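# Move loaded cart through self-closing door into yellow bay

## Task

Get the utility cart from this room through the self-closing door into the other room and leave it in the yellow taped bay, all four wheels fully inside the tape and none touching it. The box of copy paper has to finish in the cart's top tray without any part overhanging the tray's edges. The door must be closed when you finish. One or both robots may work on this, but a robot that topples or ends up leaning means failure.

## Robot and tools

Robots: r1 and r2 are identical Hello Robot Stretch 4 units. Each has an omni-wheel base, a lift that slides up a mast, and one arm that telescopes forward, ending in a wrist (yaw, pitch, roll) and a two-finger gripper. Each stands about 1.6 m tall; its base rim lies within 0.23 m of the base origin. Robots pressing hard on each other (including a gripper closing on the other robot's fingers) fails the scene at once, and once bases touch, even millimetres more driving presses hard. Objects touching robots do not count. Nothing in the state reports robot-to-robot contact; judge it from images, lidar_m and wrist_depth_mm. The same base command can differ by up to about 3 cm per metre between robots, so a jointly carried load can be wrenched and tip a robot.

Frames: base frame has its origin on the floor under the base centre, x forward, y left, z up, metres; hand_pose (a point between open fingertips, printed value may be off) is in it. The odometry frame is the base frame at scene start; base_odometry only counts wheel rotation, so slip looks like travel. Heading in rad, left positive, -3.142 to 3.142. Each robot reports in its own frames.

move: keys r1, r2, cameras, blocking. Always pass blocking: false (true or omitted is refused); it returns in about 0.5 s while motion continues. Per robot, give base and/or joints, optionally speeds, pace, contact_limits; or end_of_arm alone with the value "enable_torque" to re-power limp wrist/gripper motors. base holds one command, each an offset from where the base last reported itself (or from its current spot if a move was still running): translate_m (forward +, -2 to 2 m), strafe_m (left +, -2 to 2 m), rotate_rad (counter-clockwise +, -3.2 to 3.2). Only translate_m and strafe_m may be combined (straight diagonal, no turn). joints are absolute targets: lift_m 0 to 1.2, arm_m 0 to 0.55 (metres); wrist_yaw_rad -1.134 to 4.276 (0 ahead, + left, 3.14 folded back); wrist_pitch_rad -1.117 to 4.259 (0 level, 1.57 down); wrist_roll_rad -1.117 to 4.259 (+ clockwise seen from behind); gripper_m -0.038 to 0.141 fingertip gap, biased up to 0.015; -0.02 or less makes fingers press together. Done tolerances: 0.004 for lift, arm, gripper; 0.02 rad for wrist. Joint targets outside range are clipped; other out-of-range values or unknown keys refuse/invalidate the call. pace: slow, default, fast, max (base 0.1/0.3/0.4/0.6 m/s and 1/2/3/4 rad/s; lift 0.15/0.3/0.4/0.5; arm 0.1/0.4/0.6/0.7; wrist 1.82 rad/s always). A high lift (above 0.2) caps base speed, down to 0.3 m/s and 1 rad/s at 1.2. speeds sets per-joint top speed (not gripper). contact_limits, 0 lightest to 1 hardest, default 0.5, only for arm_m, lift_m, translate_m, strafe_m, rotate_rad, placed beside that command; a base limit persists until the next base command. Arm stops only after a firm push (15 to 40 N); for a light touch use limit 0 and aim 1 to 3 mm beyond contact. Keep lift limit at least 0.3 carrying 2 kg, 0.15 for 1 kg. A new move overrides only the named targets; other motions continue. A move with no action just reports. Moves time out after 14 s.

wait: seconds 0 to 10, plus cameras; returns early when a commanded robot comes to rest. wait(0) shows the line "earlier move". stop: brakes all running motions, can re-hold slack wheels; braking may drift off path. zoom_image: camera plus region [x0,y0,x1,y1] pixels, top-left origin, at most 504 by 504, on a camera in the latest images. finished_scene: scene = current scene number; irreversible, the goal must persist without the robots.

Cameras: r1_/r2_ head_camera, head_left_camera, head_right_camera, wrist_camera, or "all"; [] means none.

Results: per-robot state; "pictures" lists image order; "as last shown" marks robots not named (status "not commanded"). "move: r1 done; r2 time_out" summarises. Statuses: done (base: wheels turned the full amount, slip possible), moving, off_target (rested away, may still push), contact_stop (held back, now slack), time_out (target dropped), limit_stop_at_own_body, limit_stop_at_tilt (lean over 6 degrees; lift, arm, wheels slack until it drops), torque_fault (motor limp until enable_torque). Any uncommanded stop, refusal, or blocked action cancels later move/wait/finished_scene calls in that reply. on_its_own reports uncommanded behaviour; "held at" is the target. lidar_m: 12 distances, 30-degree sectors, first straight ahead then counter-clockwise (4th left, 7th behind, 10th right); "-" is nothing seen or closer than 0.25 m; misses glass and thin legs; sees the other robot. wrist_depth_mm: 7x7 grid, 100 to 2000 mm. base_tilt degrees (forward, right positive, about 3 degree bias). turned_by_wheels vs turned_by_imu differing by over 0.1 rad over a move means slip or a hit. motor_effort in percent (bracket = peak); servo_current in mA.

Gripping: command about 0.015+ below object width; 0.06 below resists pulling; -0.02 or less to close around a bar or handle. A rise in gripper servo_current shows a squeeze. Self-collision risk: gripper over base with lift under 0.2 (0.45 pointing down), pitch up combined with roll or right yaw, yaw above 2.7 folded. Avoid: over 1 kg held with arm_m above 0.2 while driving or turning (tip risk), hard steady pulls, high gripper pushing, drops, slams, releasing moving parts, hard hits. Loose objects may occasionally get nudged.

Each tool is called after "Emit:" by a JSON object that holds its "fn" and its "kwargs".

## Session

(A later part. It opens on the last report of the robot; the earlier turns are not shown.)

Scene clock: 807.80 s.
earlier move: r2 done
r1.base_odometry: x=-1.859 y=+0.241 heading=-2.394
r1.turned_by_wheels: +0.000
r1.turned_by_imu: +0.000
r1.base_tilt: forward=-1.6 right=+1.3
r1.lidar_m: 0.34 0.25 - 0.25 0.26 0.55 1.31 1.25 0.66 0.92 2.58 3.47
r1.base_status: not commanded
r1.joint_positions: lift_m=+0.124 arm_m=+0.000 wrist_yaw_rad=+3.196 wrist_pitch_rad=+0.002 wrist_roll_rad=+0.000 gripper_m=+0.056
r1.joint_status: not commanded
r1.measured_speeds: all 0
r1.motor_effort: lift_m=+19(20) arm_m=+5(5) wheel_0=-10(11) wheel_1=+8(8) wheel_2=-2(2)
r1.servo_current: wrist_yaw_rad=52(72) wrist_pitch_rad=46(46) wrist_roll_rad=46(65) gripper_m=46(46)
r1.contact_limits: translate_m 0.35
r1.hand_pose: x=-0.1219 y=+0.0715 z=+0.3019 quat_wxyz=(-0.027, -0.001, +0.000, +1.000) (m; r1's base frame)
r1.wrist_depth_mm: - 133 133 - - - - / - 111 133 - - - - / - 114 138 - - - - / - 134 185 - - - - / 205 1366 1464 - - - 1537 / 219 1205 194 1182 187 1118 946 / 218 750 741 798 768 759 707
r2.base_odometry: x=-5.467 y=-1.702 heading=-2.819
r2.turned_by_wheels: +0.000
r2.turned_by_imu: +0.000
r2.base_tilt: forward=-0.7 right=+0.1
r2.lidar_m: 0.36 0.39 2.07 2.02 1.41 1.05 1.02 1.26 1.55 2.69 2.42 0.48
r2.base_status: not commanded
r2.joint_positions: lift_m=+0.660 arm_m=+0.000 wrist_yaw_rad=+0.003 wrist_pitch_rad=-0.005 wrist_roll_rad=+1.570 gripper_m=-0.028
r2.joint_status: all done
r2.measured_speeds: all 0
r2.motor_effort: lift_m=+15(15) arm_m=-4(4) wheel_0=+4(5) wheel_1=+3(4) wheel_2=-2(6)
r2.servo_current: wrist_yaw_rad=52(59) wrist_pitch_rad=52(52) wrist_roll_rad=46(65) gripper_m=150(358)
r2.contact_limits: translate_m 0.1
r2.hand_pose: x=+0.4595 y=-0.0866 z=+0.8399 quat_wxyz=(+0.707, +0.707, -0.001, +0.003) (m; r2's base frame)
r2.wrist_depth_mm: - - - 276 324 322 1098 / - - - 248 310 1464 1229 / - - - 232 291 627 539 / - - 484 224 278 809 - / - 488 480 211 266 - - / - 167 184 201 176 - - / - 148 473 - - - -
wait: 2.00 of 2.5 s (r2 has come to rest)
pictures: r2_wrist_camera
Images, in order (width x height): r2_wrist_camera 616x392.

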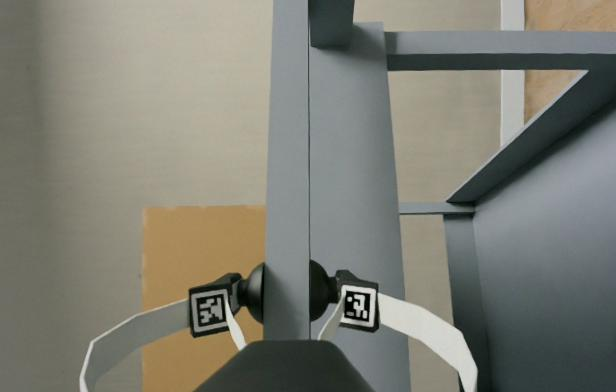

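Emit:
{"fn": "move", "kwargs": {"r2": {"base":{"translate_m":-0.13,"strafe_m":-0.04},"pace":"slow","contact_limits":{"translate_m":0.6}}, "blocking": false, "cameras": []}}

Emit:
{"fn": "wait", "kwargs": {"seconds": 4, "cameras": []}}

Emit:
{"fn": "move", "kwargs": {"r2": {"joints":{"gripper_m":0.141}}, "blocking": false, "cameras": []}}

Emit:
{"fn": "wait", "kwargs": {"seconds": 2.5, "cameras": []}}

Emit:
{"fn": "move", "kwargs": {"r2": {"base":{"translate_m":-0.28},"pace":"slow","contact_limits":{"translate_m":0.2}}, "blocking": false, "cameras": []}}

Emit:
{"fn": "wait", "kwargs": {"seconds": 5, "cameras": ["r2_head_camera","r2_head_right_camera","r1_head_right_camera"]}}

Emit:
{"fn": "zoom_image", "kwargs": {"camera": "r2_head_camera", "region": [40, 200, 400, 560]}}

Scene clock: 818.80 s.
move: r2 moving
r1: as last shown
r1.lidar_m: 0.33 0.25 - 0.25 0.25 0.57 1.27 1.25 0.66 0.95 2.56 3.45
r1.motor_effort: lift_m=+20(20) arm_m=+4(5) wheel_0=-10(11) wheel_1=+8(8) wheel_2=-2(2)
r1.servo_current: wrist_yaw_rad=59(72) wrist_pitch_rad=39(46) wrist_roll_rad=46(72) gripper_m=39(46)
r1.contact_limits: translate_m 0.35
r1.wrist_depth_mm: - 133 133 - - - - / - 111 133 - - - - / - 114 138 - - - - / - 134 185 - - - - / 205 1366 1397 - - - 1537 / 220 1205 194 1205 187 1138 946 / 217 750 759 788 788 759 715
r2.base_odometry: x=-5.457 y=-1.695 heading=-2.818
r2.turned_by_wheels: +0.000
r2.turned_by_imu: +0.001
r2.base_tilt: forward=-0.7 right=+0.1
r2.lidar_m: 0.37 0.38 2.06 2.03 1.34 1.04 1.03 1.24 1.58 2.69 2.42 0.46
r2.base_status: translate_m moving; strafe_m moving
r2.joint_positions: lift_m=+0.660 arm_m=+0.000 wrist_yaw_rad=+0.003 wrist_pitch_rad=-0.005 wrist_roll_rad=+1.570 gripper_m=-0.028
r2.joint_status: not commanded
r2.measured_speeds: translate_m=-0.047 strafe_m=-0.014 rotate_rad=+0.002 lift_m=+0.000 arm_m=+0.000 wrist_yaw_rad=+0.007 wrist_pitch_rad=+0.000 wrist_roll_rad=+0.000
r2.motor_effort: lift_m=+15(15) arm_m=-4(4) wheel_0=-6(6) wheel_1=-5(9) wheel_2=+13(14)
r2.servo_current: wrist_yaw_rad=39(59) wrist_pitch_rad=52(52) wrist_roll_rad=46(59) gripper_m=156(156)
r2.contact_limits: translate_m 0.6
r2.hand_pose: x=+0.4595 y=-0.0866 z=+0.8399 quat_wxyz=(+0.707, +0.707, -0.001, +0.003) (m; r2's base frame)
r2.wrist_depth_mm: - - - 276 319 324 1098 / - - - 246 310 1464 1229 / - - - 233 293 647 539 / - - 488 224 278 809 - / - 488 484 212 268 - - / - 167 181 202 175 - - / - 148 477 - - - -
pictures: none
No camera images: "cameras" was empty.

Scene clock: 820.90 s.
earlier move: r2 done
r1.base_odometry: x=-1.859 y=+0.241 heading=-2.394
r1.turned_by_wheels: +0.000
r1.turned_by_imu: +0.000
r1.base_tilt: forward=-1.6 right=+1.2
r1.lidar_m: 0.34 0.25 - 0.25 0.25 0.53 1.15 1.12 0.67 0.95 2.57 3.46
r1.base_status: not commanded
r1.joint_positions: lift_m=+0.124 arm_m=+0.000 wrist_yaw_rad=+3.196 wrist_pitch_rad=+0.002 wrist_roll_rad=+0.000 gripper_m=+0.056
r1.joint_status: not commanded
r1.measured_speeds: all 0
r1.motor_effort: lift_m=+19(20) arm_m=+5(5) wheel_0=-11(11) wheel_1=+8(9) wheel_2=-2(2)
r1.servo_current: wrist_yaw_rad=52(72) wrist_pitch_rad=46(52) wrist_roll_rad=59(72) gripper_m=39(46)
r1.contact_limits: translate_m 0.35
r1.hand_pose: x=-0.1219 y=+0.0715 z=+0.3019 quat_wxyz=(-0.027, -0.001, +0.000, +1.000) (m; r1's base frame)
r1.wrist_depth_mm: - 133 132 - - - - / - 112 133 - - - - / - 114 138 - - - - / - 133 185 - - - - / 205 1229 1255 - - - 1537 / 220 1182 194 1182 188 1118 917 / 218 759 750 798 778 759 715
r2.base_odometry: x=-5.357 y=-1.623 heading=-2.818
r2.turned_by_wheels: +0.000
r2.turned_by_imu: +0.002
r2.base_tilt: forward=-0.6 right=+0.0
r2.lidar_m: 0.36 0.38 2.13 2.06 1.18 0.92 1.13 1.14 1.39 2.65 2.58 0.50
r2.base_status: done
r2.joint_positions: lift_m=+0.660 arm_m=+0.000 wrist_yaw_rad=+0.011 wrist_pitch_rad=-0.005 wrist_roll_rad=+1.570 gripper_m=-0.028
r2.joint_status: not commanded
r2.measured_speeds: all 0
r2.motor_effort: lift_m=+15(15) arm_m=-3(4) wheel_0=+3(6) wheel_1=-3(9) wheel_2=+11(17)
r2.servo_current: wrist_yaw_rad=59(78) wrist_pitch_rad=46(52) wrist_roll_rad=46(59) gripper_m=143(163)
r2.contact_limits: translate_m 0.6
r2.hand_pose: x=+0.4602 y=-0.0842 z=+0.8399 quat_wxyz=(+0.707, +0.707, +0.002, +0.006) (m; r2's base frame)
r2.wrist_depth_mm: - - - 268 - 1430 1138 / - - - 310 324 332 433 / - - - 241 298 1618 508 / - - - 231 289 715 - / - 488 484 220 273 - - / - 488 185 206 175 - - / - 148 477 - - - -
wait: 2.10 of 4 s (r2 has come to rest)
pictures: none
No camera images: "cameras" was empty.

Scene clock: 821.40 s.
move: r2 moving
r1: as last shown
r1.base_tilt: forward=-1.6 right=+1.3
r1.lidar_m: 0.32 0.25 - 0.25 0.25 0.56 1.16 1.13 0.65 0.96 2.55 3.47
r1.motor_effort: lift_m=+19(20) arm_m=+4(5) wheel_0=-10(11) wheel_1=+8(8) wheel_2=-2(2)
r1.servo_current: wrist_yaw_rad=52(59) wrist_pitch_rad=39(52) wrist_roll_rad=46(52) gripper_m=33(46)
r1.contact_limits: translate_m 0.35
r1.wrist_depth_mm: - 133 132 - - - - / - 111 132 - - - - / - 114 138 - - - - / - 134 185 - - - - / 205 1205 1229 - - - 1537 / 220 1229 193 1182 187 1138 946 / 218 759 750 788 778 759 715
r2.base_odometry: x=-5.357 y=-1.623 heading=-2.818
r2.turned_by_wheels: +0.000
r2.turned_by_imu: +0.000
r2.base_tilt: forward=-0.7 right=+0.0
r2.lidar_m: 0.40 0.37 2.14 2.06 1.24 0.92 1.13 1.16 1.38 2.66 2.57 0.49
r2.base_status: not commanded
r2.joint_positions: lift_m=+0.660 arm_m=+0.000 wrist_yaw_rad=+0.011 wrist_pitch_rad=-0.005 wrist_roll_rad=+1.570 gripper_m=-0.003
r2.joint_status: gripper_m moving
r2.measured_speeds: translate_m=-0.001 strafe_m=+0.000 rotate_rad=-0.002 lift_m=+0.000 arm_m=+0.000 wrist_yaw_rad=+0.000 wrist_pitch_rad=+0.000 wrist_roll_rad=+0.000
r2.motor_effort: lift_m=+15(15) arm_m=-3(4) wheel_0=+3(3) wheel_1=-3(3) wheel_2=+8(11)
r2.servo_current: wrist_yaw_rad=59(72) wrist_pitch_rad=46(46) wrist_roll_rad=59(59) gripper_m=91(117)
r2.contact_limits: translate_m 0.6
r2.hand_pose: x=+0.4602 y=-0.0842 z=+0.8399 quat_wxyz=(+0.707, +0.707, +0.002, +0.006) (m; r2's base frame)
r2.wrist_depth_mm: - - - 276 340 1464 1160 / - - - 317 329 338 345 / - - - 249 304 1618 517 / - - - 236 - 759 - / - 500 492 224 277 - - / - 488 187 208 181 - - / - 143 480 - - - -
pictures: none
No camera images: "cameras" was empty.

Scene clock: 823.40 s.
earlier move: r2 done
r1.base_odometry: x=-1.859 y=+0.241 heading=-2.394
r1.turned_by_wheels: +0.000
r1.turned_by_imu: +0.000
r1.base_tilt: forward=-1.6 right=+1.3
r1.lidar_m: 0.35 0.25 - 0.25 0.25 0.53 1.14 1.11 0.66 0.95 2.57 3.45
r1.base_status: not commanded
r1.joint_positions: lift_m=+0.124 arm_m=+0.000 wrist_yaw_rad=+3.196 wrist_pitch_rad=+0.002 wrist_roll_rad=+0.000 gripper_m=+0.056
r1.joint_status: not commanded
r1.measured_speeds: all 0
r1.motor_effort: lift_m=+20(20) arm_m=+5(5) wheel_0=-10(11) wheel_1=+8(9) wheel_2=-2(2)
r1.servo_current: wrist_yaw_rad=52(65) wrist_pitch_rad=46(52) wrist_roll_rad=46(72) gripper_m=46(52)
r1.contact_limits: translate_m 0.35
r1.hand_pose: x=-0.1219 y=+0.0715 z=+0.3019 quat_wxyz=(-0.027, -0.001, +0.000, +1.000) (m; r1's base frame)
r1.wrist_depth_mm: - 132 133 - - - - / - 111 132 - - - - / - 114 138 - - - - / - 134 185 - - - - / 206 1229 1255 - - - 1576 / 220 1160 193 1182 187 1138 931 / 217 759 750 798 778 759 715
r2.base_odometry: x=-5.357 y=-1.623 heading=-2.818
r2.turned_by_wheels: +0.000
r2.turned_by_imu: +0.000
r2.base_tilt: forward=-0.7 right=+0.1
r2.lidar_m: 0.38 0.37 2.13 2.08 1.20 0.91 1.13 1.15 1.40 2.66 2.54 0.48
r2.base_status: not commanded
r2.joint_positions: lift_m=+0.660 arm_m=+0.000 wrist_yaw_rad=+0.003 wrist_pitch_rad=-0.002 wrist_roll_rad=+1.570 gripper_m=+0.141
r2.joint_status: all done
r2.measured_speeds: all 0
r2.motor_effort: lift_m=+15(15) arm_m=-3(4) wheel_0=+3(3) wheel_1=-3(3) wheel_2=+6(11)
r2.servo_current: wrist_yaw_rad=52(72) wrist_pitch_rad=39(52) wrist_roll_rad=39(65) gripper_m=52(117)
r2.contact_limits: translate_m 0.6
r2.hand_pose: x=+0.4595 y=-0.0866 z=+0.8390 quat_wxyz=(+0.707, +0.707, +0.000, +0.002) (m; r2's base frame)
r2.wrist_depth_mm: - - - 287 - 1618 1138 / - - - 329 347 357 357 / - - - 312 - 1618 480 / - - - 297 - 732 - / - 488 492 282 - 878 - / - 189 480 216 186 188 - / - 469 477 - - - -
wait: 2.00 of 2.5 s (r2 has come to rest)
pictures: none
No camera images: "cameras" was empty.

Scene clock: 823.90 s.
move: r2 moving
r1: as last shown
r1.lidar_m: 0.33 0.25 - 0.25 0.25 0.57 1.13 1.12 0.66 0.97 2.57 3.46
r1.motor_effort: lift_m=+19(20) arm_m=+4(5) wheel_0=-11(11) wheel_1=+8(8) wheel_2=-2(2)
r1.servo_current: wrist_yaw_rad=33(59) wrist_pitch_rad=33(46) wrist_roll_rad=52(65) gripper_m=39(46)
r1.contact_limits: translate_m 0.35
r1.wrist_depth_mm: - 133 132 - - - - / - 111 132 - - - - / - 114 138 - - - - / - 134 185 - - - - / 205 1229 1229 - - - 1499 / 220 1182 193 1160 186 1160 946 / 217 741 750 798 778 778 707
r2.base_odometry: x=-5.345 y=-1.619 heading=-2.818
r2.turned_by_wheels: +0.000
r2.turned_by_imu: +0.000
r2.base_tilt: forward=-0.7 right=+0.1
r2.lidar_m: 0.39 0.40 2.12 2.05 1.22 0.91 1.11 1.13 1.35 2.64 2.60 0.51
r2.base_status: translate_m moving
r2.joint_positions: lift_m=+0.660 arm_m=+0.000 wrist_yaw_rad=+0.003 wrist_pitch_rad=-0.002 wrist_roll_rad=+1.570 gripper_m=+0.141
r2.joint_status: not commanded
r2.measured_speeds: translate_m=-0.048 strafe_m=+0.000 rotate_rad=+0.002 lift_m=+0.000 arm_m=+0.000 wrist_yaw_rad=+0.000 wrist_pitch_rad=+0.000 wrist_roll_rad=+0.000
r2.motor_effort: lift_m=+15(15) arm_m=-3(4) wheel_0=-7(8) wheel_1=-6(8) wheel_2=+7(10)
r2.servo_current: wrist_yaw_rad=46(52) wrist_pitch_rad=39(46) wrist_roll_rad=46(52) gripper_m=52(52)
r2.contact_limits: translate_m 0.2
r2.hand_pose: x=+0.4595 y=-0.0866 z=+0.8390 quat_wxyz=(+0.707, +0.707, +0.000, +0.002) (m; r2's base frame)
r2.wrist_depth_mm: - - - 300 - 1618 1160 / - - - 340 357 366 364 / - - - 325 - 1618 504 / - - - 307 - 741 - / - 504 504 293 - 866 - / - 189 492 229 187 188 - / - 484 484 - - - -
pictures: none
No camera images: "cameras" was empty.

Scene clock: 827.47 s.
earlier move: r2 done
r1.base_odometry: x=-1.859 y=+0.241 heading=-2.394
r1.turned_by_wheels: +0.000
r1.turned_by_imu: +0.000
r1.base_tilt: forward=-1.6 right=+1.3
r1.lidar_m: 0.34 0.25 - 0.25 0.25 0.55 0.90 0.85 0.67 0.94 2.57 3.48
r1.base_status: not commanded
r1.joint_positions: lift_m=+0.124 arm_m=+0.000 wrist_yaw_rad=+3.196 wrist_pitch_rad=+0.002 wrist_roll_rad=+0.000 gripper_m=+0.056
r1.joint_status: not commanded
r1.measured_speeds: all 0
r1.motor_effort: lift_m=+20(20) arm_m=+4(5) wheel_0=-11(11) wheel_1=+8(8) wheel_2=-2(2)
r1.servo_current: wrist_yaw_rad=52(65) wrist_pitch_rad=39(46) wrist_roll_rad=65(65) gripper_m=39(52)
r1.contact_limits: translate_m 0.35
r1.hand_pose: x=-0.1219 y=+0.0715 z=+0.3019 quat_wxyz=(-0.027, -0.001, +0.000, +1.000) (m; r1's base frame)
r1.wrist_depth_mm: - 133 132 - - - - / - 111 133 - - - - / - 114 138 - - - - / - 134 185 - - - - / 206 946 1025 - - - 1537 / 219 931 193 1182 187 1138 946 / 218 759 750 788 778 750 715
r2.base_odometry: x=-5.092 y=-1.534 heading=-2.818
r2.turned_by_wheels: +0.000
r2.turned_by_imu: +0.000
r2.base_tilt: forward=-0.7 right=+0.1
r2.lidar_m: 0.65 2.35 2.16 1.99 0.86 0.65 0.86 0.87 1.01 2.61 2.80 0.81
r2.base_status: done
r2.joint_positions: lift_m=+0.660 arm_m=+0.000 wrist_yaw_rad=+0.003 wrist_pitch_rad=-0.002 wrist_roll_rad=+1.570 gripper_m=+0.141
r2.joint_status: not commanded
r2.measured_speeds: all 0
r2.motor_effort: lift_m=+15(15) arm_m=-4(4) wheel_0=-3(10) wheel_1=-4(8) wheel_2=+5(10)
r2.servo_current: wrist_yaw_rad=39(65) wrist_pitch_rad=39(52) wrist_roll_rad=52(65) gripper_m=46(59)
r2.contact_limits: translate_m 0.2
r2.hand_pose: x=+0.4595 y=-0.0866 z=+0.8390 quat_wxyz=(+0.707, +0.707, +0.000, +0.002) (m; r2's base frame)
r2.wrist_depth_mm: - - - - - 1661 1160 / - - - - - 1708 1138 / - - - 597 - 609 1118 / - - - 569 - 580 580 / - - 759 544 - 539 544 / - - 741 473 1042 508 512 / - - 741 - - - 496
wait: 3.57 of 5 s (r2 has come to rest)
pictures: r1_head_right_camera, r2_head_camera, r2_head_right_camera
Images, in order (width x height): r1_head_right_camera 420x672, r2_head_camera 420x560, r2_head_right_camera 420x672.

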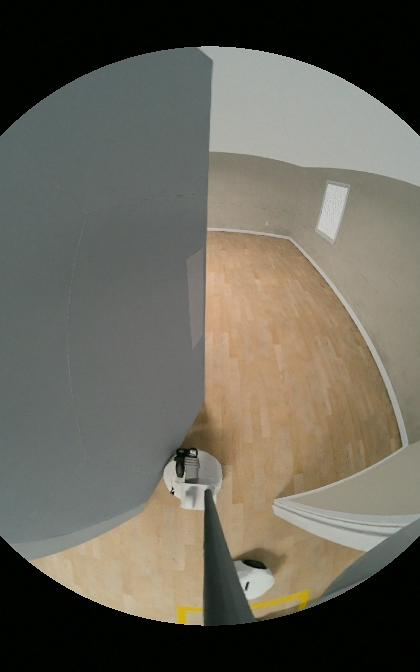

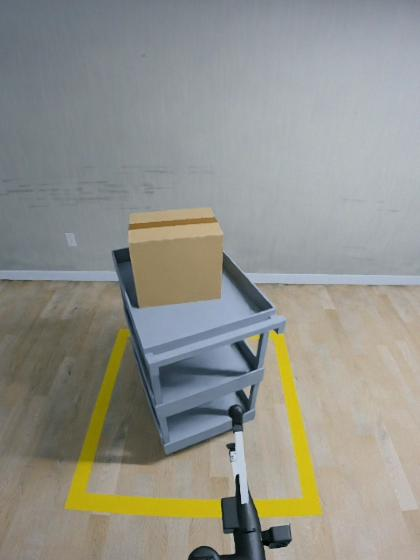

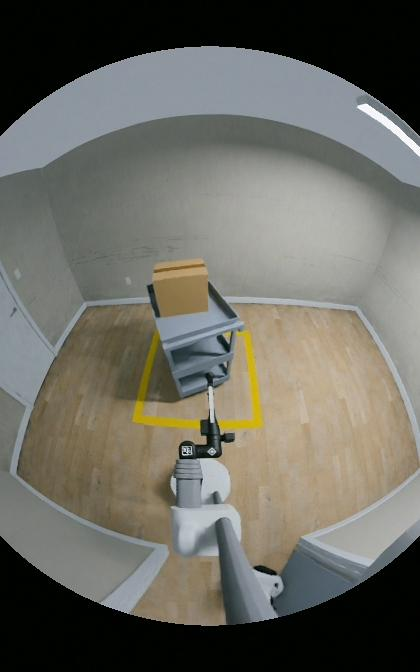

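Scaled by 1.400 from the camera's 420x560 image, which has a finer 1200x1600 frame.

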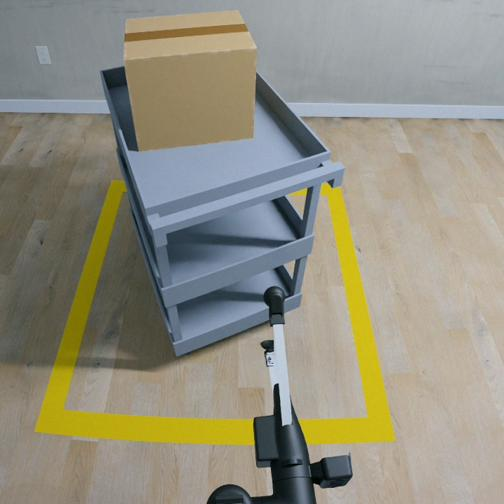

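Emit:
{"fn": "move", "kwargs": {"r2": {"base": {"strafe_m": 0.9}, "contact_limits": {"strafe_m": 0.3}}, "blocking": false, "cameras": []}}

Emit:
{"fn": "wait", "kwargs": {"seconds": 8, "cameras": ["r2_head_camera"]}}

Scene clock: 849.07 s.
move: r2 moving
r1: as last shown
r1.lidar_m: 0.35 0.25 - 0.25 0.25 0.54 0.95 0.85 0.68 0.94 2.58 3.43
r1.motor_effort: lift_m=+19(20) arm_m=+5(5) wheel_0=-10(11) wheel_1=+8(8) wheel_2=-2(2)
r1.servo_current: wrist_yaw_rad=39(52) wrist_pitch_rad=39(46) wrist_roll_rad=33(59) gripper_m=33(46)
r1.contact_limits: translate_m 0.35
r1.wrist_depth_mm: - 133 132 - - - - / - 111 132 - - - - / - 114 138 - - - - / - 134 185 - - - - / 205 931 1205 - - - 1537 / 218 931 193 1182 188 1138 931 / 218 750 759 788 788 759 707
r2.base_odometry: x=-5.080 y=-1.569 heading=-2.818
r2.turned_by_wheels: +0.000
r2.turned_by_imu: +0.001
r2.base_tilt: forward=-0.7 right=+0.0
r2.lidar_m: 0.65 2.35 2.12 1.97 0.84 0.64 0.89 0.86 1.02 2.68 2.85 0.79
r2.base_status: strafe_m moving
r2.joint_positions: lift_m=+0.660 arm_m=+0.000 wrist_yaw_rad=+0.003 wrist_pitch_rad=-0.002 wrist_roll_rad=+1.570 gripper_m=+0.141
r2.joint_status: not commanded
r2.measured_speeds: translate_m=-0.001 strafe_m=+0.139 rotate_rad=+0.008 lift_m=+0.000 arm_m=+0.000 wrist_yaw_rad=+0.000 wrist_pitch_rad=+0.000 wrist_roll_rad=+0.000
r2.motor_effort: lift_m=+15(15) arm_m=-4(4) wheel_0=-9(16) wheel_1=+12(12) wheel_2=+0(4)
r2.servo_current: wrist_yaw_rad=52(59) wrist_pitch_rad=39(46) wrist_roll_rad=65(65) gripper_m=52(52)
r2.contact_limits: strafe_m 0.3
r2.hand_pose: x=+0.4595 y=-0.0866 z=+0.8390 quat_wxyz=(+0.707, +0.707, +0.000, +0.002) (m; r2's base frame)
r2.wrist_depth_mm: - - - - - 1661 1160 / - - - - - 1576 1098 / - - - 591 - 603 1042 / - - 768 564 - 564 574 / - - 759 530 - 525 535 / - - 732 459 1060 202 504 / - - 732 - - - 488
pictures: none
No camera images: "cameras" was empty.

Scene clock: 852.90 s.
earlier move: r2 done
r1.base_odometry: x=-1.859 y=+0.241 heading=-2.394
r1.turned_by_wheels: +0.000
r1.turned_by_imu: +0.000
r1.base_tilt: forward=-1.6 right=+1.2
r1.lidar_m: 0.32 0.25 - 0.25 0.25 0.57 1.78 1.63 0.66 0.94 2.55 3.46
r1.base_status: not commanded
r1.joint_positions: lift_m=+0.124 arm_m=+0.000 wrist_yaw_rad=+3.196 wrist_pitch_rad=+0.002 wrist_roll_rad=+0.000 gripper_m=+0.056
r1.joint_status: not commanded
r1.measured_speeds: all 0
r1.motor_effort: lift_m=+19(20) arm_m=+4(5) wheel_0=-10(11) wheel_1=+8(9) wheel_2=-2(2)
r1.servo_current: wrist_yaw_rad=72(72) wrist_pitch_rad=39(52) wrist_roll_rad=59(65) gripper_m=46(46)
r1.contact_limits: translate_m 0.35
r1.hand_pose: x=-0.1219 y=+0.0715 z=+0.3019 quat_wxyz=(-0.027, -0.001, +0.000, +1.000) (m; r1's base frame)
r1.wrist_depth_mm: - 133 132 - - - - / - 111 133 - - - - / - 114 138 - - - - / - 134 185 - - - - / 205 - 1983 - - - 1576 / 220 1205 194 1182 187 1160 931 / 218 750 750 788 788 759 715
r2.base_odometry: x=-4.806 y=-2.388 heading=-2.818
r2.turned_by_wheels: +0.000
r2.turned_by_imu: +0.001
r2.base_tilt: forward=-0.7 right=+0.1
r2.lidar_m: 2.24 1.55 1.22 1.21 0.76 0.57 0.54 0.60 0.85 2.94 0.98 1.03
r2.base_status: done
r2.joint_positions: lift_m=+0.660 arm_m=+0.000 wrist_yaw_rad=+0.003 wrist_pitch_rad=-0.002 wrist_roll_rad=+1.570 gripper_m=+0.141
r2.joint_status: not commanded
r2.measured_speeds: all 0
r2.motor_effort: lift_m=+15(15) arm_m=-3(4) wheel_0=-3(16) wheel_1=+2(13) wheel_2=+0(4)
r2.servo_current: wrist_yaw_rad=46(65) wrist_pitch_rad=39(52) wrist_roll_rad=52(65) gripper_m=52(59)
r2.contact_limits: strafe_m 0.3
r2.hand_pose: x=+0.4595 y=-0.0866 z=+0.8390 quat_wxyz=(+0.707, +0.707, +0.000, +0.002) (m; r2's base frame)
r2.wrist_depth_mm: - - - 946 - 1576 1008 / - - - - - 1708 1160 / - - - - - 1661 1160 / - - - - - 1661 1160 / - - - - - 1576 1182 / - - - - - 1366 1160 / - - - - - 1863 1160
wait: 3.83 of 8 s (r2 has come to rest)
pictures: r2_head_camera
Images, in order (width x height): r2_head_camera 420x560.

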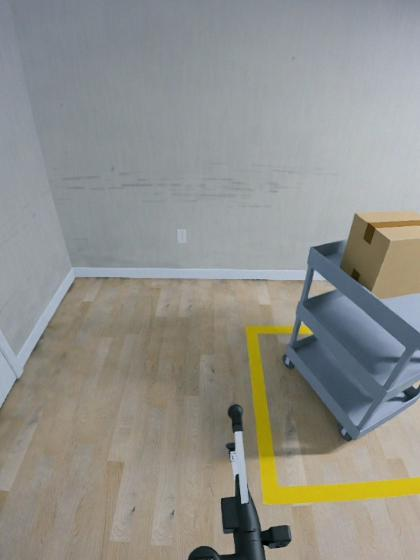

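Emit:
{"fn": "move", "kwargs": {"r2": {"base": {"rotate_rad": -0.45}}, "r1": {"base": {"translate_m": -0.45, "strafe_m": -0.12}, "pace": "slow", "contact_limits": {"translate_m": 0.35, "strafe_m": 0.35}}, "blocking": false, "cameras": []}}

Emit:
{"fn": "wait", "kwargs": {"seconds": 3, "cameras": ["r2_head_camera", "r1_head_left_camera"]}}

Emit:
{"fn": "zoom_image", "kwargs": {"camera": "r2_head_camera", "region": [0, 300, 420, 560]}}

r1: "contact_limits": translate_m and strafe_m are given together and make one move, which takes one limit: state it under one of them only
Scene clock: 859.40 s.
r1.base_odometry: x=-1.859 y=+0.241 heading=-2.394
r1.turned_by_wheels: +0.000
r1.turned_by_imu: +0.000
r1.base_tilt: forward=-1.6 right=+1.3
r1.lidar_m: 0.33 0.25 - 0.25 0.25 0.54 1.76 1.64 0.64 0.95 2.58 3.44
r1.base_status: not commanded
r1.joint_positions: lift_m=+0.124 arm_m=+0.000 wrist_yaw_rad=+3.196 wrist_pitch_rad=+0.002 wrist_roll_rad=+0.000 gripper_m=+0.056
r1.joint_status: not commanded
r1.measured_speeds: all 0
r1.motor_effort: lift_m=+20(20) arm_m=+4(5) wheel_0=-11(11) wheel_1=+8(9) wheel_2=-2(2)
r1.servo_current: wrist_yaw_rad=46(72) wrist_pitch_rad=46(52) wrist_roll_rad=20(65) gripper_m=39(46)
r1.contact_limits: translate_m 0.35
r1.hand_pose: x=-0.1219 y=+0.0715 z=+0.3019 quat_wxyz=(-0.027, -0.001, +0.000, +1.000) (m; r1's base frame)
r1.wrist_depth_mm: - 133 133 - - - - / - 111 133 - - - - / - 114 138 - - - - / - 134 185 - - - - / 205 - 1983 - - - 1537 / 220 1205 194 1182 187 1138 931 / 217 741 759 798 778 750 707
r2.base_odometry: x=-4.806 y=-2.388 heading=-2.818
r2.turned_by_wheels: +0.000
r2.turned_by_imu: +0.000
r2.base_tilt: forward=-0.7 right=+0.0
r2.lidar_m: 2.24 1.57 1.24 1.19 0.78 0.57 0.55 0.61 0.83 2.93 0.98 1.04
r2.base_status: done
r2.joint_positions: lift_m=+0.660 arm_m=+0.000 wrist_yaw_rad=+0.003 wrist_pitch_rad=-0.002 wrist_roll_rad=+1.570 gripper_m=+0.141
r2.joint_status: not commanded
r2.measured_speeds: all 0
r2.motor_effort: lift_m=+15(15) arm_m=-3(4) wheel_0=-3(16) wheel_1=+2(13) wheel_2=+0(4)
r2.servo_current: wrist_yaw_rad=33(65) wrist_pitch_rad=39(52) wrist_roll_rad=46(65) gripper_m=46(59)
r2.contact_limits: strafe_m 0.3
r2.hand_pose: x=+0.4595 y=-0.0866 z=+0.8390 quat_wxyz=(+0.707, +0.707, +0.000, +0.002) (m; r2's base frame)
r2.wrist_depth_mm: - - - 946 - 1576 1008 / - - - - - 1661 1160 / - - - - - 1708 1160 / - - - - - 1708 1182 / - - - - - 1576 1160 / - - - - - 1366 1182 / - - - - - 1863 1160
pictures: none

not run: a call was refused earlier in this reply.

Scaled by 1.200 from the camera's 420x560 image, which has a finer 1200x1600 frame.

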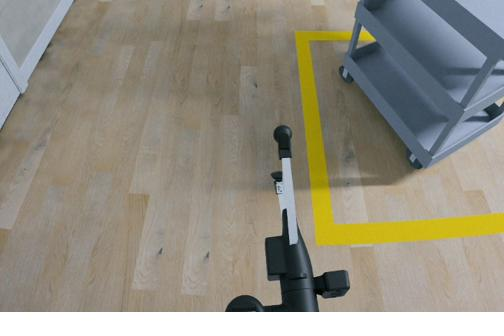

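Emit:
{"fn": "move", "kwargs": {"r2": {"base": {"rotate_rad": -0.45}}, "r1": {"base": {"translate_m": -0.45, "strafe_m": -0.12}, "pace": "slow", "contact_limits": {"translate_m": 0.35}}, "blocking": false, "cameras": []}}

Emit:
{"fn": "wait", "kwargs": {"seconds": 3, "cameras": ["r2_head_camera", "r1_head_left_camera"]}}

Emit:
{"fn": "zoom_image", "kwargs": {"camera": "r2_head_camera", "region": [0, 250, 420, 560]}}

Scene clock: 865.67 s.
move: r1 moving; r2 moving
r1.base_odometry: x=-1.852 y=+0.252 heading=-2.395
r1.turned_by_wheels: -0.001
r1.turned_by_imu: -0.001
r1.base_tilt: forward=-1.6 right=+1.2
r1.lidar_m: 0.34 0.25 - 0.25 0.26 3.32 1.77 1.55 0.65 0.89 2.56 3.44
r1.base_status: translate_m moving; strafe_m moving
r1.joint_positions: lift_m=+0.124 arm_m=+0.000 wrist_yaw_rad=+3.196 wrist_pitch_rad=+0.002 wrist_roll_rad=+0.000 gripper_m=+0.056
r1.joint_status: not commanded
r1.measured_speeds: translate_m=-0.048 strafe_m=-0.013 rotate_rad=+0.000 lift_m=+0.000 arm_m=+0.000 wrist_yaw_rad=+0.000 wrist_pitch_rad=+0.000 wrist_roll_rad=+0.000
r1.motor_effort: lift_m=+19(20) arm_m=+4(5) wheel_0=-13(14) wheel_1=+0(7) wheel_2=+3(4)
r1.servo_current: wrist_yaw_rad=46(65) wrist_pitch_rad=39(52) wrist_roll_rad=33(65) gripper_m=39(46)
r1.contact_limits: translate_m 0.35
r1.hand_pose: x=-0.1219 y=+0.0715 z=+0.3019 quat_wxyz=(-0.027, -0.001, +0.000, +1.000) (m; r1's base frame)
r1.wrist_depth_mm: - 133 132 - - - - / - 111 132 - - - - / - 114 138 - - - - / - 134 185 - - - - / 204 - 1983 - - - 1756 / 220 1205 193 1182 187 1138 1008 / 218 759 750 788 778 768 750
r2.base_odometry: x=-4.806 y=-2.388 heading=-3.069
r2.turned_by_wheels: -0.251
r2.turned_by_imu: -0.243
r2.base_tilt: forward=-0.7 right=+0.1
r2.lidar_m: 1.23 2.21 1.34 1.22 1.05 0.65 0.55 0.53 0.70 1.75 3.56 1.00
r2.base_status: rotate_rad moving
r2.joint_positions: lift_m=+0.660 arm_m=+0.000 wrist_yaw_rad=+0.003 wrist_pitch_rad=-0.002 wrist_roll_rad=+1.570 gripper_m=+0.141
r2.joint_status: not commanded
r2.measured_speeds: translate_m=-0.002 strafe_m=+0.000 rotate_rad=-0.941 lift_m=+0.000 arm_m=+0.000 wrist_yaw_rad=+0.000 wrist_pitch_rad=+0.000 wrist_roll_rad=+0.000
r2.motor_effort: lift_m=+15(15) arm_m=-3(4) wheel_0=+5(11) wheel_1=+8(10) wheel_2=+8(12)
r2.servo_current: wrist_yaw_rad=46(52) wrist_pitch_rad=33(46) wrist_roll_rad=39(59) gripper_m=52(59)
r2.hand_pose: x=+0.4595 y=-0.0866 z=+0.8390 quat_wxyz=(+0.707, +0.707, +0.000, +0.002) (m; r2's base frame)
r2.wrist_depth_mm: - - 891 891 - 1205 - / - - 976 991 - 1281 - / - - - - - 1661 1118 / - - - - - 1661 1182 / - - - - - 1576 1160 / - 189 177 158 182 1366 1160 / - - - - - 1808 1182
pictures: none
No camera images: "cameras" was empty.

Scene clock: 866.40 s.
earlier move: r1 moving; r2 done
r1.base_odometry: x=-1.819 y=+0.305 heading=-2.394
r1.turned_by_wheels: +0.000
r1.turned_by_imu: +0.000
r1.base_tilt: forward=-1.6 right=+1.3
r1.lidar_m: 0.30 0.25 - 0.25 0.30 3.26 1.70 1.55 0.60 0.62 2.58 3.45
r1.base_status: translate_m moving; strafe_m moving
r1.joint_positions: lift_m=+0.124 arm_m=+0.000 wrist_yaw_rad=+3.196 wrist_pitch_rad=+0.002 wrist_roll_rad=+0.000 gripper_m=+0.056
r1.joint_status: not commanded
r1.measured_speeds: translate_m=-0.096 strafe_m=-0.025 rotate_rad=+0.003 lift_m=+0.000 arm_m=+0.000 wrist_yaw_rad=+0.000 wrist_pitch_rad=+0.000 wrist_roll_rad=+0.000
r1.motor_effort: lift_m=+19(20) arm_m=+5(5) wheel_0=-11(15) wheel_1=+2(7) wheel_2=+1(4)
r1.servo_current: wrist_yaw_rad=72(72) wrist_pitch_rad=46(52) wrist_roll_rad=59(72) gripper_m=39(52)
r1.contact_limits: translate_m 0.35
r1.hand_pose: x=-0.1219 y=+0.0715 z=+0.3019 quat_wxyz=(-0.027, -0.001, +0.000, +1.000) (m; r1's base frame)
r1.wrist_depth_mm: - 133 132 - - - - / - 111 133 - - - - / - 114 138 - - - - / - 134 185 - - - - / 204 - 1921 - - - - / 219 1205 194 1182 187 1138 1098 / 218 750 750 798 778 759 759
r2.base_odometry: x=-4.806 y=-2.388 heading=+3.016
r2.turned_by_wheels: -0.198
r2.turned_by_imu: -0.193
r2.base_tilt: forward=-0.7 right=+0.0
r2.lidar_m: 1.07 2.22 1.49 1.22 1.22 0.70 0.55 0.55 0.62 1.32 3.52 0.98
r2.base_status: done
r2.joint_positions: lift_m=+0.660 arm_m=+0.000 wrist_yaw_rad=+0.003 wrist_pitch_rad=-0.002 wrist_roll_rad=+1.570 gripper_m=+0.141
r2.joint_status: not commanded
r2.measured_speeds: all 0
r2.motor_effort: lift_m=+15(15) arm_m=-4(4) wheel_0=+2(11) wheel_1=+2(10) wheel_2=+4(12)
r2.servo_current: wrist_yaw_rad=39(59) wrist_pitch_rad=39(46) wrist_roll_rad=52(65) gripper_m=59(59)
r2.hand_pose: x=+0.4595 y=-0.0867 z=+0.8390 quat_wxyz=(+0.707, +0.707, +0.000, +0.002) (m; r2's base frame)
r2.wrist_depth_mm: - - - - - 1537 - / - - - 1042 - 1118 - / - - 1008 976 - - - / - - - - - 1366 1060 / - - - - - 1464 1138 / - - 197 - 200 1366 1160 / - - - - - 1863 1160
wait: 0.73 of 3 s (r2 has come to rest)
pictures: r1_head_left_camera, r2_head_camera
Images, in order (width x height): r1_head_left_camera 420x672, r2_head_camera 420x560.

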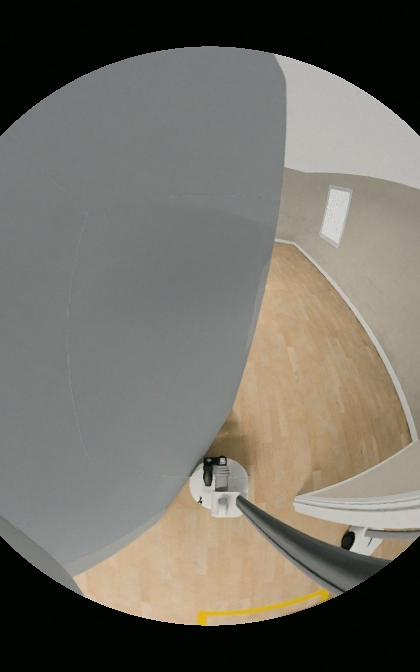

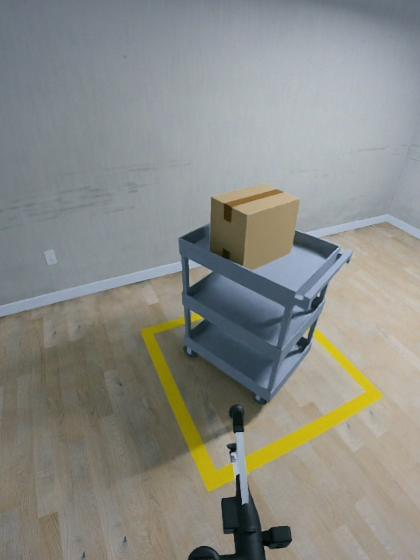

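Scaled by 1.200 from the camera's 420x560 image, which has a finer 1200x1600 frame.

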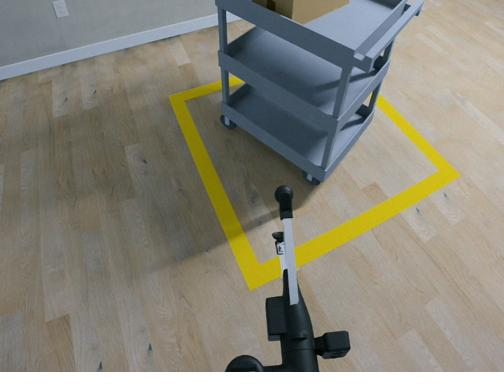

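Emit:
{"fn": "wait", "kwargs": {"seconds": 5, "cameras": ["r1_head_left_camera", "r1_head_right_camera"]}}

Scene clock: 878.27 s.
earlier move: r1 done
r1.base_odometry: x=-1.610 y=+0.636 heading=-2.394
r1.turned_by_wheels: +0.000
r1.turned_by_imu: -0.002
r1.base_tilt: forward=-1.6 right=+1.3
r1.lidar_m: 0.25 0.25 0.25 0.47 2.42 2.85 1.27 1.28 1.05 0.49 0.36 0.25
r1.base_status: done
r1.joint_positions: lift_m=+0.124 arm_m=+0.000 wrist_yaw_rad=+3.196 wrist_pitch_rad=+0.002 wrist_roll_rad=+0.000 gripper_m=+0.056
r1.joint_status: not commanded
r1.measured_speeds: all 0
r1.motor_effort: lift_m=+20(20) arm_m=+4(5) wheel_0=+0(15) wheel_1=+9(9) wheel_2=-17(17)
r1.servo_current: wrist_yaw_rad=46(72) wrist_pitch_rad=46(52) wrist_roll_rad=33(78) gripper_m=46(52)
r1.contact_limits: translate_m 0.35
r1.hand_pose: x=-0.1219 y=+0.0715 z=+0.3019 quat_wxyz=(-0.027, -0.001, +0.000, +1.000) (m; r1's base frame)
r1.wrist_depth_mm: - 132 133 - - - - / - 112 133 - - - - / - 114 139 - - - - / - 134 186 - - - - / 205 1921 1983 - - - - / 218 1336 192 1308 187 1138 1098 / 218 759 759 788 778 768 759
r2.base_odometry: x=-4.806 y=-2.388 heading=+3.016
r2.turned_by_wheels: +0.000
r2.turned_by_imu: +0.001
r2.base_tilt: forward=-0.7 right=+0.1
r2.lidar_m: 1.08 2.25 1.53 1.22 1.19 0.73 0.55 0.52 0.62 1.06 3.54 0.99
r2.base_status: done
r2.joint_positions: lift_m=+0.660 arm_m=+0.000 wrist_yaw_rad=+0.003 wrist_pitch_rad=-0.002 wrist_roll_rad=+1.570 gripper_m=+0.141
r2.joint_status: not commanded
r2.measured_speeds: all 0
r2.motor_effort: lift_m=+15(15) arm_m=-3(4) wheel_0=+3(11) wheel_1=+3(10) wheel_2=+4(12)
r2.servo_current: wrist_yaw_rad=46(65) wrist_pitch_rad=46(46) wrist_roll_rad=52(65) gripper_m=46(59)
r2.hand_pose: x=+0.4595 y=-0.0867 z=+0.8390 quat_wxyz=(+0.707, +0.707, +0.000, +0.002) (m; r2's base frame)
r2.wrist_depth_mm: - - - - - 1537 - / - - - 1042 - 1118 - / - - 1025 991 - - - / - - - - - 1336 1060 / - - - - - 1499 1118 / - - 197 - 200 1430 1182 / - - - - - 1863 1160
wait: 0.00 of 5 s (r1 has come to rest)
pictures: r1_head_left_camera, r1_head_right_camera
Images, in order (width x height): r1_head_left_camera 420x672, r1_head_right_camera 420x672.

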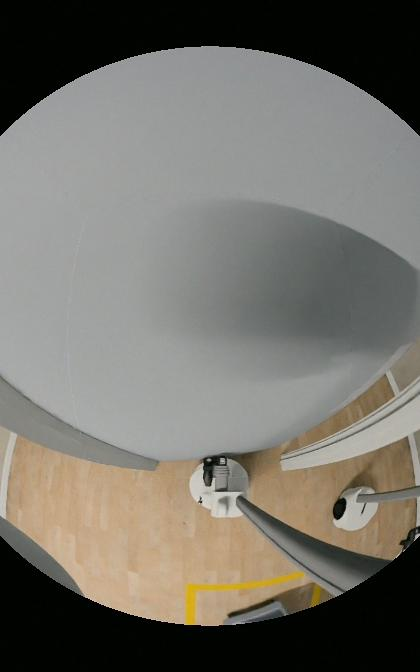

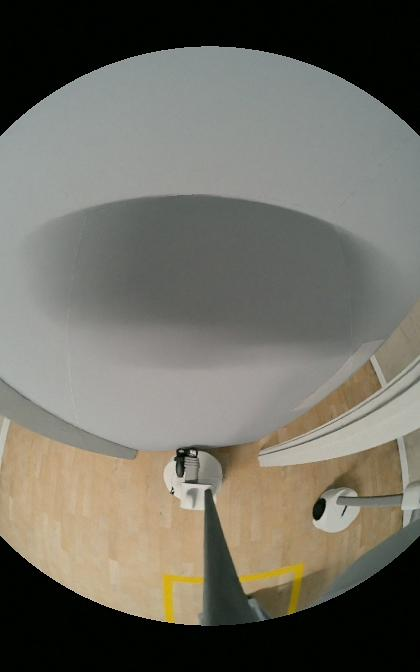

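Emit:
{"fn": "move", "kwargs": {"r1": {"base": {"translate_m": -0.42}, "pace": "slow", "contact_limits": {"translate_m": 0.35}}, "blocking": false, "cameras": []}}

Emit:
{"fn": "wait", "kwargs": {"seconds": 7, "cameras": ["r1_head_camera", "r1_head_left_camera", "r1_head_right_camera", "r2_head_camera"]}}

Scene clock: 885.90 s.
move: r1 moving
r1.base_odometry: x=-1.602 y=+0.644 heading=-2.395
r1.turned_by_wheels: +0.000
r1.turned_by_imu: -0.001
r1.base_tilt: forward=-1.6 right=+1.3
r1.lidar_m: 0.26 0.25 0.26 0.47 2.42 2.86 1.31 1.27 1.05 0.50 0.36 0.25
r1.base_status: translate_m moving
r1.joint_positions: lift_m=+0.124 arm_m=+0.000 wrist_yaw_rad=+3.196 wrist_pitch_rad=+0.002 wrist_roll_rad=+0.000 gripper_m=+0.056
r1.joint_status: not commanded
r1.measured_speeds: translate_m=-0.050 strafe_m=+0.000 rotate_rad=-0.001 lift_m=+0.000 arm_m=+0.000 wrist_yaw_rad=+0.000 wrist_pitch_rad=+0.000 wrist_roll_rad=+0.000
r1.motor_effort: lift_m=+19(20) arm_m=+4(4) wheel_0=-5(8) wheel_1=-5(10) wheel_2=+6(17)
r1.servo_current: wrist_yaw_rad=46(72) wrist_pitch_rad=39(52) wrist_roll_rad=52(52) gripper_m=46(46)
r1.contact_limits: translate_m 0.35
r1.hand_pose: x=-0.1219 y=+0.0715 z=+0.3019 quat_wxyz=(-0.027, -0.001, +0.000, +1.000) (m; r1's base frame)
r1.wrist_depth_mm: - 133 132 - - - - / - 112 132 - - - - / - 114 138 - - - - / - 134 186 - - - - / 206 1863 1983 - - - - / 219 1366 193 1281 187 1138 1118 / 218 759 759 798 788 759 759
r2: as last shown
r2.turned_by_imu: +0.000
r2.lidar_m: 1.06 2.23 1.49 1.23 1.20 0.72 0.56 0.56 0.62 1.06 3.53 1.00
r2.motor_effort: lift_m=+15(15) arm_m=-3(4) wheel_0=+3(3) wheel_1=+2(3) wheel_2=+5(5)
r2.servo_current: wrist_yaw_rad=46(59) wrist_pitch_rad=46(46) wrist_roll_rad=46(59) gripper_m=46(59)
r2.wrist_depth_mm: - - - - - 1576 - / - - - 1042 - 1118 - / - - 1008 991 - - - / - - - - - 1336 1078 / - - - - - 1464 1138 / - - 196 - 200 1366 1182 / - - - - - 1921 1182
pictures: none
No camera images: "cameras" was empty.

Scene clock: 890.90 s.
earlier move: r1 done
r1.base_odometry: x=-1.302 y=+0.921 heading=-2.395
r1.turned_by_wheels: +0.000
r1.turned_by_imu: -0.001
r1.base_tilt: forward=-1.6 right=+1.3
r1.lidar_m: 0.53 0.56 0.67 1.75 2.41 2.44 0.92 0.88 1.02 0.92 0.68 0.58
r1.base_status: done
r1.joint_positions: lift_m=+0.124 arm_m=+0.000 wrist_yaw_rad=+3.196 wrist_pitch_rad=+0.002 wrist_roll_rad=+0.000 gripper_m=+0.056
r1.joint_status: not commanded
r1.measured_speeds: all 0
r1.motor_effort: lift_m=+19(20) arm_m=+4(4) wheel_0=-4(8) wheel_1=-2(10) wheel_2=+1(17)
r1.servo_current: wrist_yaw_rad=39(72) wrist_pitch_rad=46(52) wrist_roll_rad=52(72) gripper_m=39(52)
r1.contact_limits: translate_m 0.35
r1.hand_pose: x=-0.1219 y=+0.0715 z=+0.3019 quat_wxyz=(-0.027, -0.001, +0.000, +1.000) (m; r1's base frame)
r1.wrist_depth_mm: - 133 133 - - - - / - 111 133 - - - - / - 114 139 - - - - / - 134 186 - - - - / 206 960 - - - - - / 219 1182 193 1205 187 1138 1118 / 218 164 290 788 750 750 759
r2.base_odometry: x=-4.806 y=-2.388 heading=+3.016
r2.turned_by_wheels: +0.000
r2.turned_by_imu: +0.001
r2.base_tilt: forward=-0.6 right=+0.1
r2.lidar_m: 1.08 2.23 1.54 1.23 1.19 0.71 0.55 0.55 0.62 0.97 0.97 0.99
r2.base_status: not commanded
r2.joint_positions: lift_m=+0.660 arm_m=+0.000 wrist_yaw_rad=+0.003 wrist_pitch_rad=-0.002 wrist_roll_rad=+1.570 gripper_m=+0.141
r2.joint_status: not commanded
r2.measured_speeds: all 0
r2.motor_effort: lift_m=+15(15) arm_m=-3(4) wheel_0=+3(3) wheel_1=+3(3) wheel_2=+4(5)
r2.servo_current: wrist_yaw_rad=52(59) wrist_pitch_rad=46(46) wrist_roll_rad=52(65) gripper_m=46(65)
r2.hand_pose: x=+0.4595 y=-0.0867 z=+0.8390 quat_wxyz=(+0.707, +0.707, +0.000, +0.002) (m; r2's base frame)
r2.wrist_depth_mm: - - - - - 1537 - / - - - 1025 - 1118 - / - - 1008 991 - - - / - - - - - 1336 1060 / - - - - - 1499 1138 / - - 196 - 200 1430 1182 / - - - - - 1863 1182
wait: 5.00 of 7 s (r1 has come to rest)
pictures: r1_head_camera, r1_head_left_camera, r1_head_right_camera, r2_head_camera
Images, in order (width x height): r1_head_camera 420x560, r1_head_left_camera 420x672, r1_head_right_camera 420x672, r2_head_camera 420x560.

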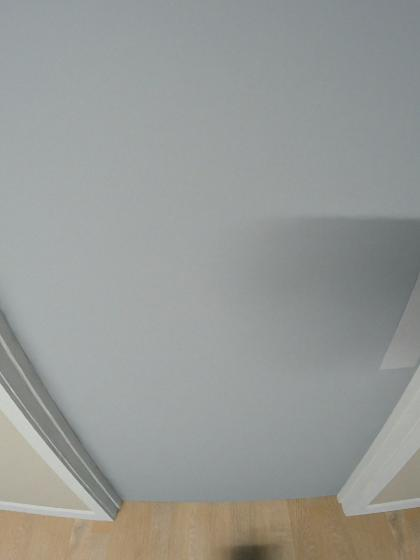

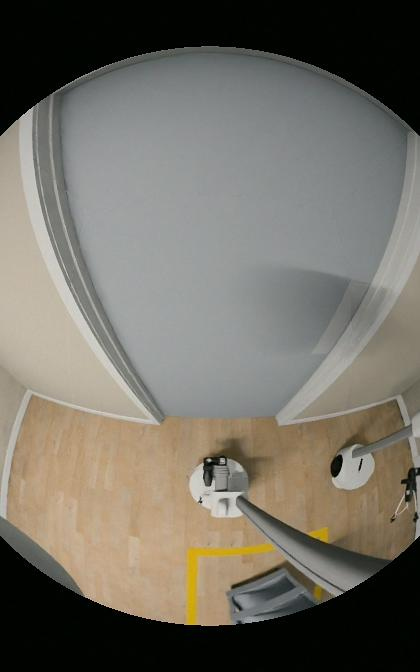

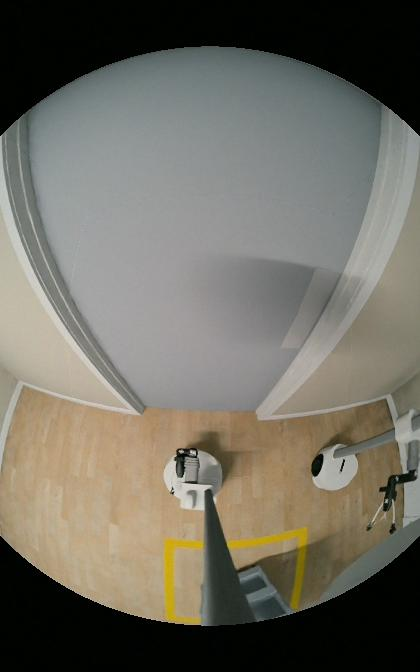

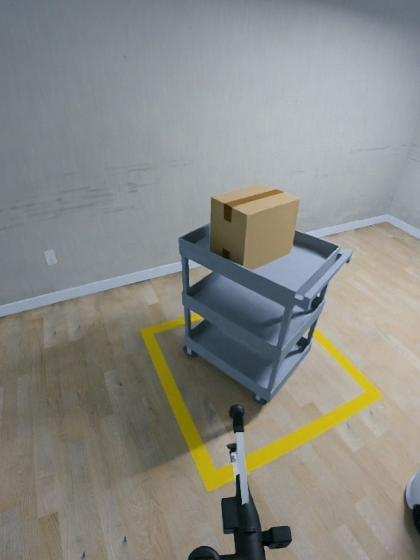

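Emit:
{"fn": "zoom_image", "kwargs": {"camera": "r1_head_camera", "region": [60, 260, 420, 560]}}

Emit:
{"fn": "wait", "kwargs": {"seconds": 2, "cameras": ["r1_head_camera"]}}

Scaled by 1.400 from the camera's 420x560 image, which has a finer 600x800 frame.

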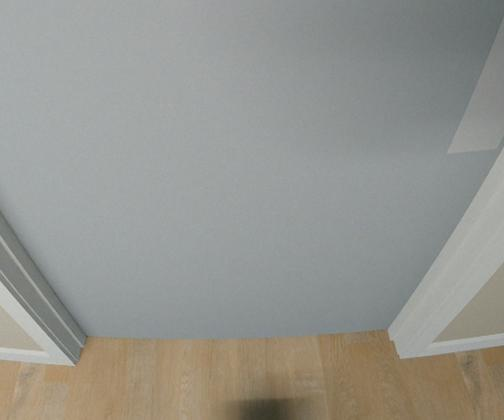

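Scene clock: 897.87 s.
r1.base_odometry: x=-1.302 y=+0.921 heading=-2.395
r1.turned_by_wheels: +0.000
r1.turned_by_imu: +0.000
r1.base_tilt: forward=-1.6 right=+1.3
r1.lidar_m: 0.54 0.55 0.68 1.74 2.41 2.40 0.91 0.89 1.01 0.95 0.70 0.56
r1.base_status: done
r1.joint_positions: lift_m=+0.124 arm_m=+0.000 wrist_yaw_rad=+3.196 wrist_pitch_rad=+0.002 wrist_roll_rad=+0.000 gripper_m=+0.056
r1.joint_status: not commanded
r1.measured_speeds: all 0
r1.motor_effort: lift_m=+19(20) arm_m=+4(4) wheel_0=-5(8) wheel_1=-2(10) wheel_2=+1(17)
r1.servo_current: wrist_yaw_rad=46(72) wrist_pitch_rad=46(52) wrist_roll_rad=52(72) gripper_m=33(52)
r1.contact_limits: translate_m 0.35
r1.hand_pose: x=-0.1219 y=+0.0715 z=+0.3019 quat_wxyz=(-0.027, -0.001, +0.000, +1.000) (m; r1's base frame)
r1.wrist_depth_mm: - 133 132 - - - - / - 112 132 - - - - / - 114 139 - - - - / - 134 186 - - - - / 205 976 - - - - - / 220 1205 193 1182 187 1138 1118 / 218 164 291 809 723 750 768
r2.base_odometry: x=-4.806 y=-2.388 heading=+3.016
r2.turned_by_wheels: +0.000
r2.turned_by_imu: +0.001
r2.base_tilt: forward=-0.7 right=+0.1
r2.lidar_m: 1.07 2.23 1.53 1.22 1.20 0.70 0.56 0.53 0.63 0.97 0.97 0.98
r2.base_status: not commanded
r2.joint_positions: lift_m=+0.660 arm_m=+0.000 wrist_yaw_rad=+0.003 wrist_pitch_rad=-0.002 wrist_roll_rad=+1.570 gripper_m=+0.141
r2.joint_status: not commanded
r2.measured_speeds: all 0
r2.motor_effort: lift_m=+15(15) arm_m=-3(4) wheel_0=+3(3) wheel_1=+2(3) wheel_2=+4(5)
r2.servo_current: wrist_yaw_rad=59(59) wrist_pitch_rad=46(46) wrist_roll_rad=52(65) gripper_m=52(65)
r2.hand_pose: x=+0.4595 y=-0.0867 z=+0.8390 quat_wxyz=(+0.707, +0.707, +0.000, +0.002) (m; r2's base frame)
r2.wrist_depth_mm: - - - - - 1537 - / - - - 1042 - 1098 - / - - 1008 991 - - - / - - - - - 1336 1060 / - - - - - 1499 1118 / - - 197 - 200 1430 1182 / - - - - - 1808 1160
wait: 2.00 s; at rest from the start
pictures: r1_head_camera
Images, in order (width x height): r1_head_camera 420x560.

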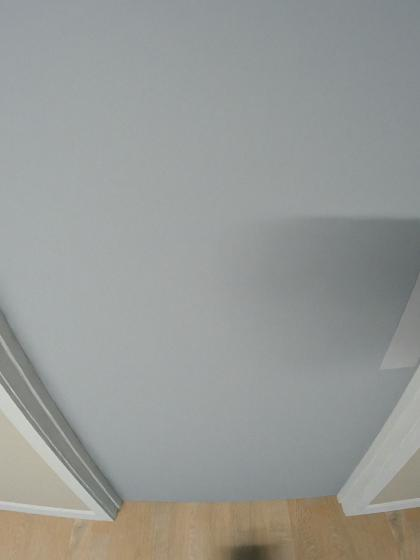

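Emit:
{"fn": "finished_scene", "kwargs": {"scene": 2}}

The scene is finished: the task was done.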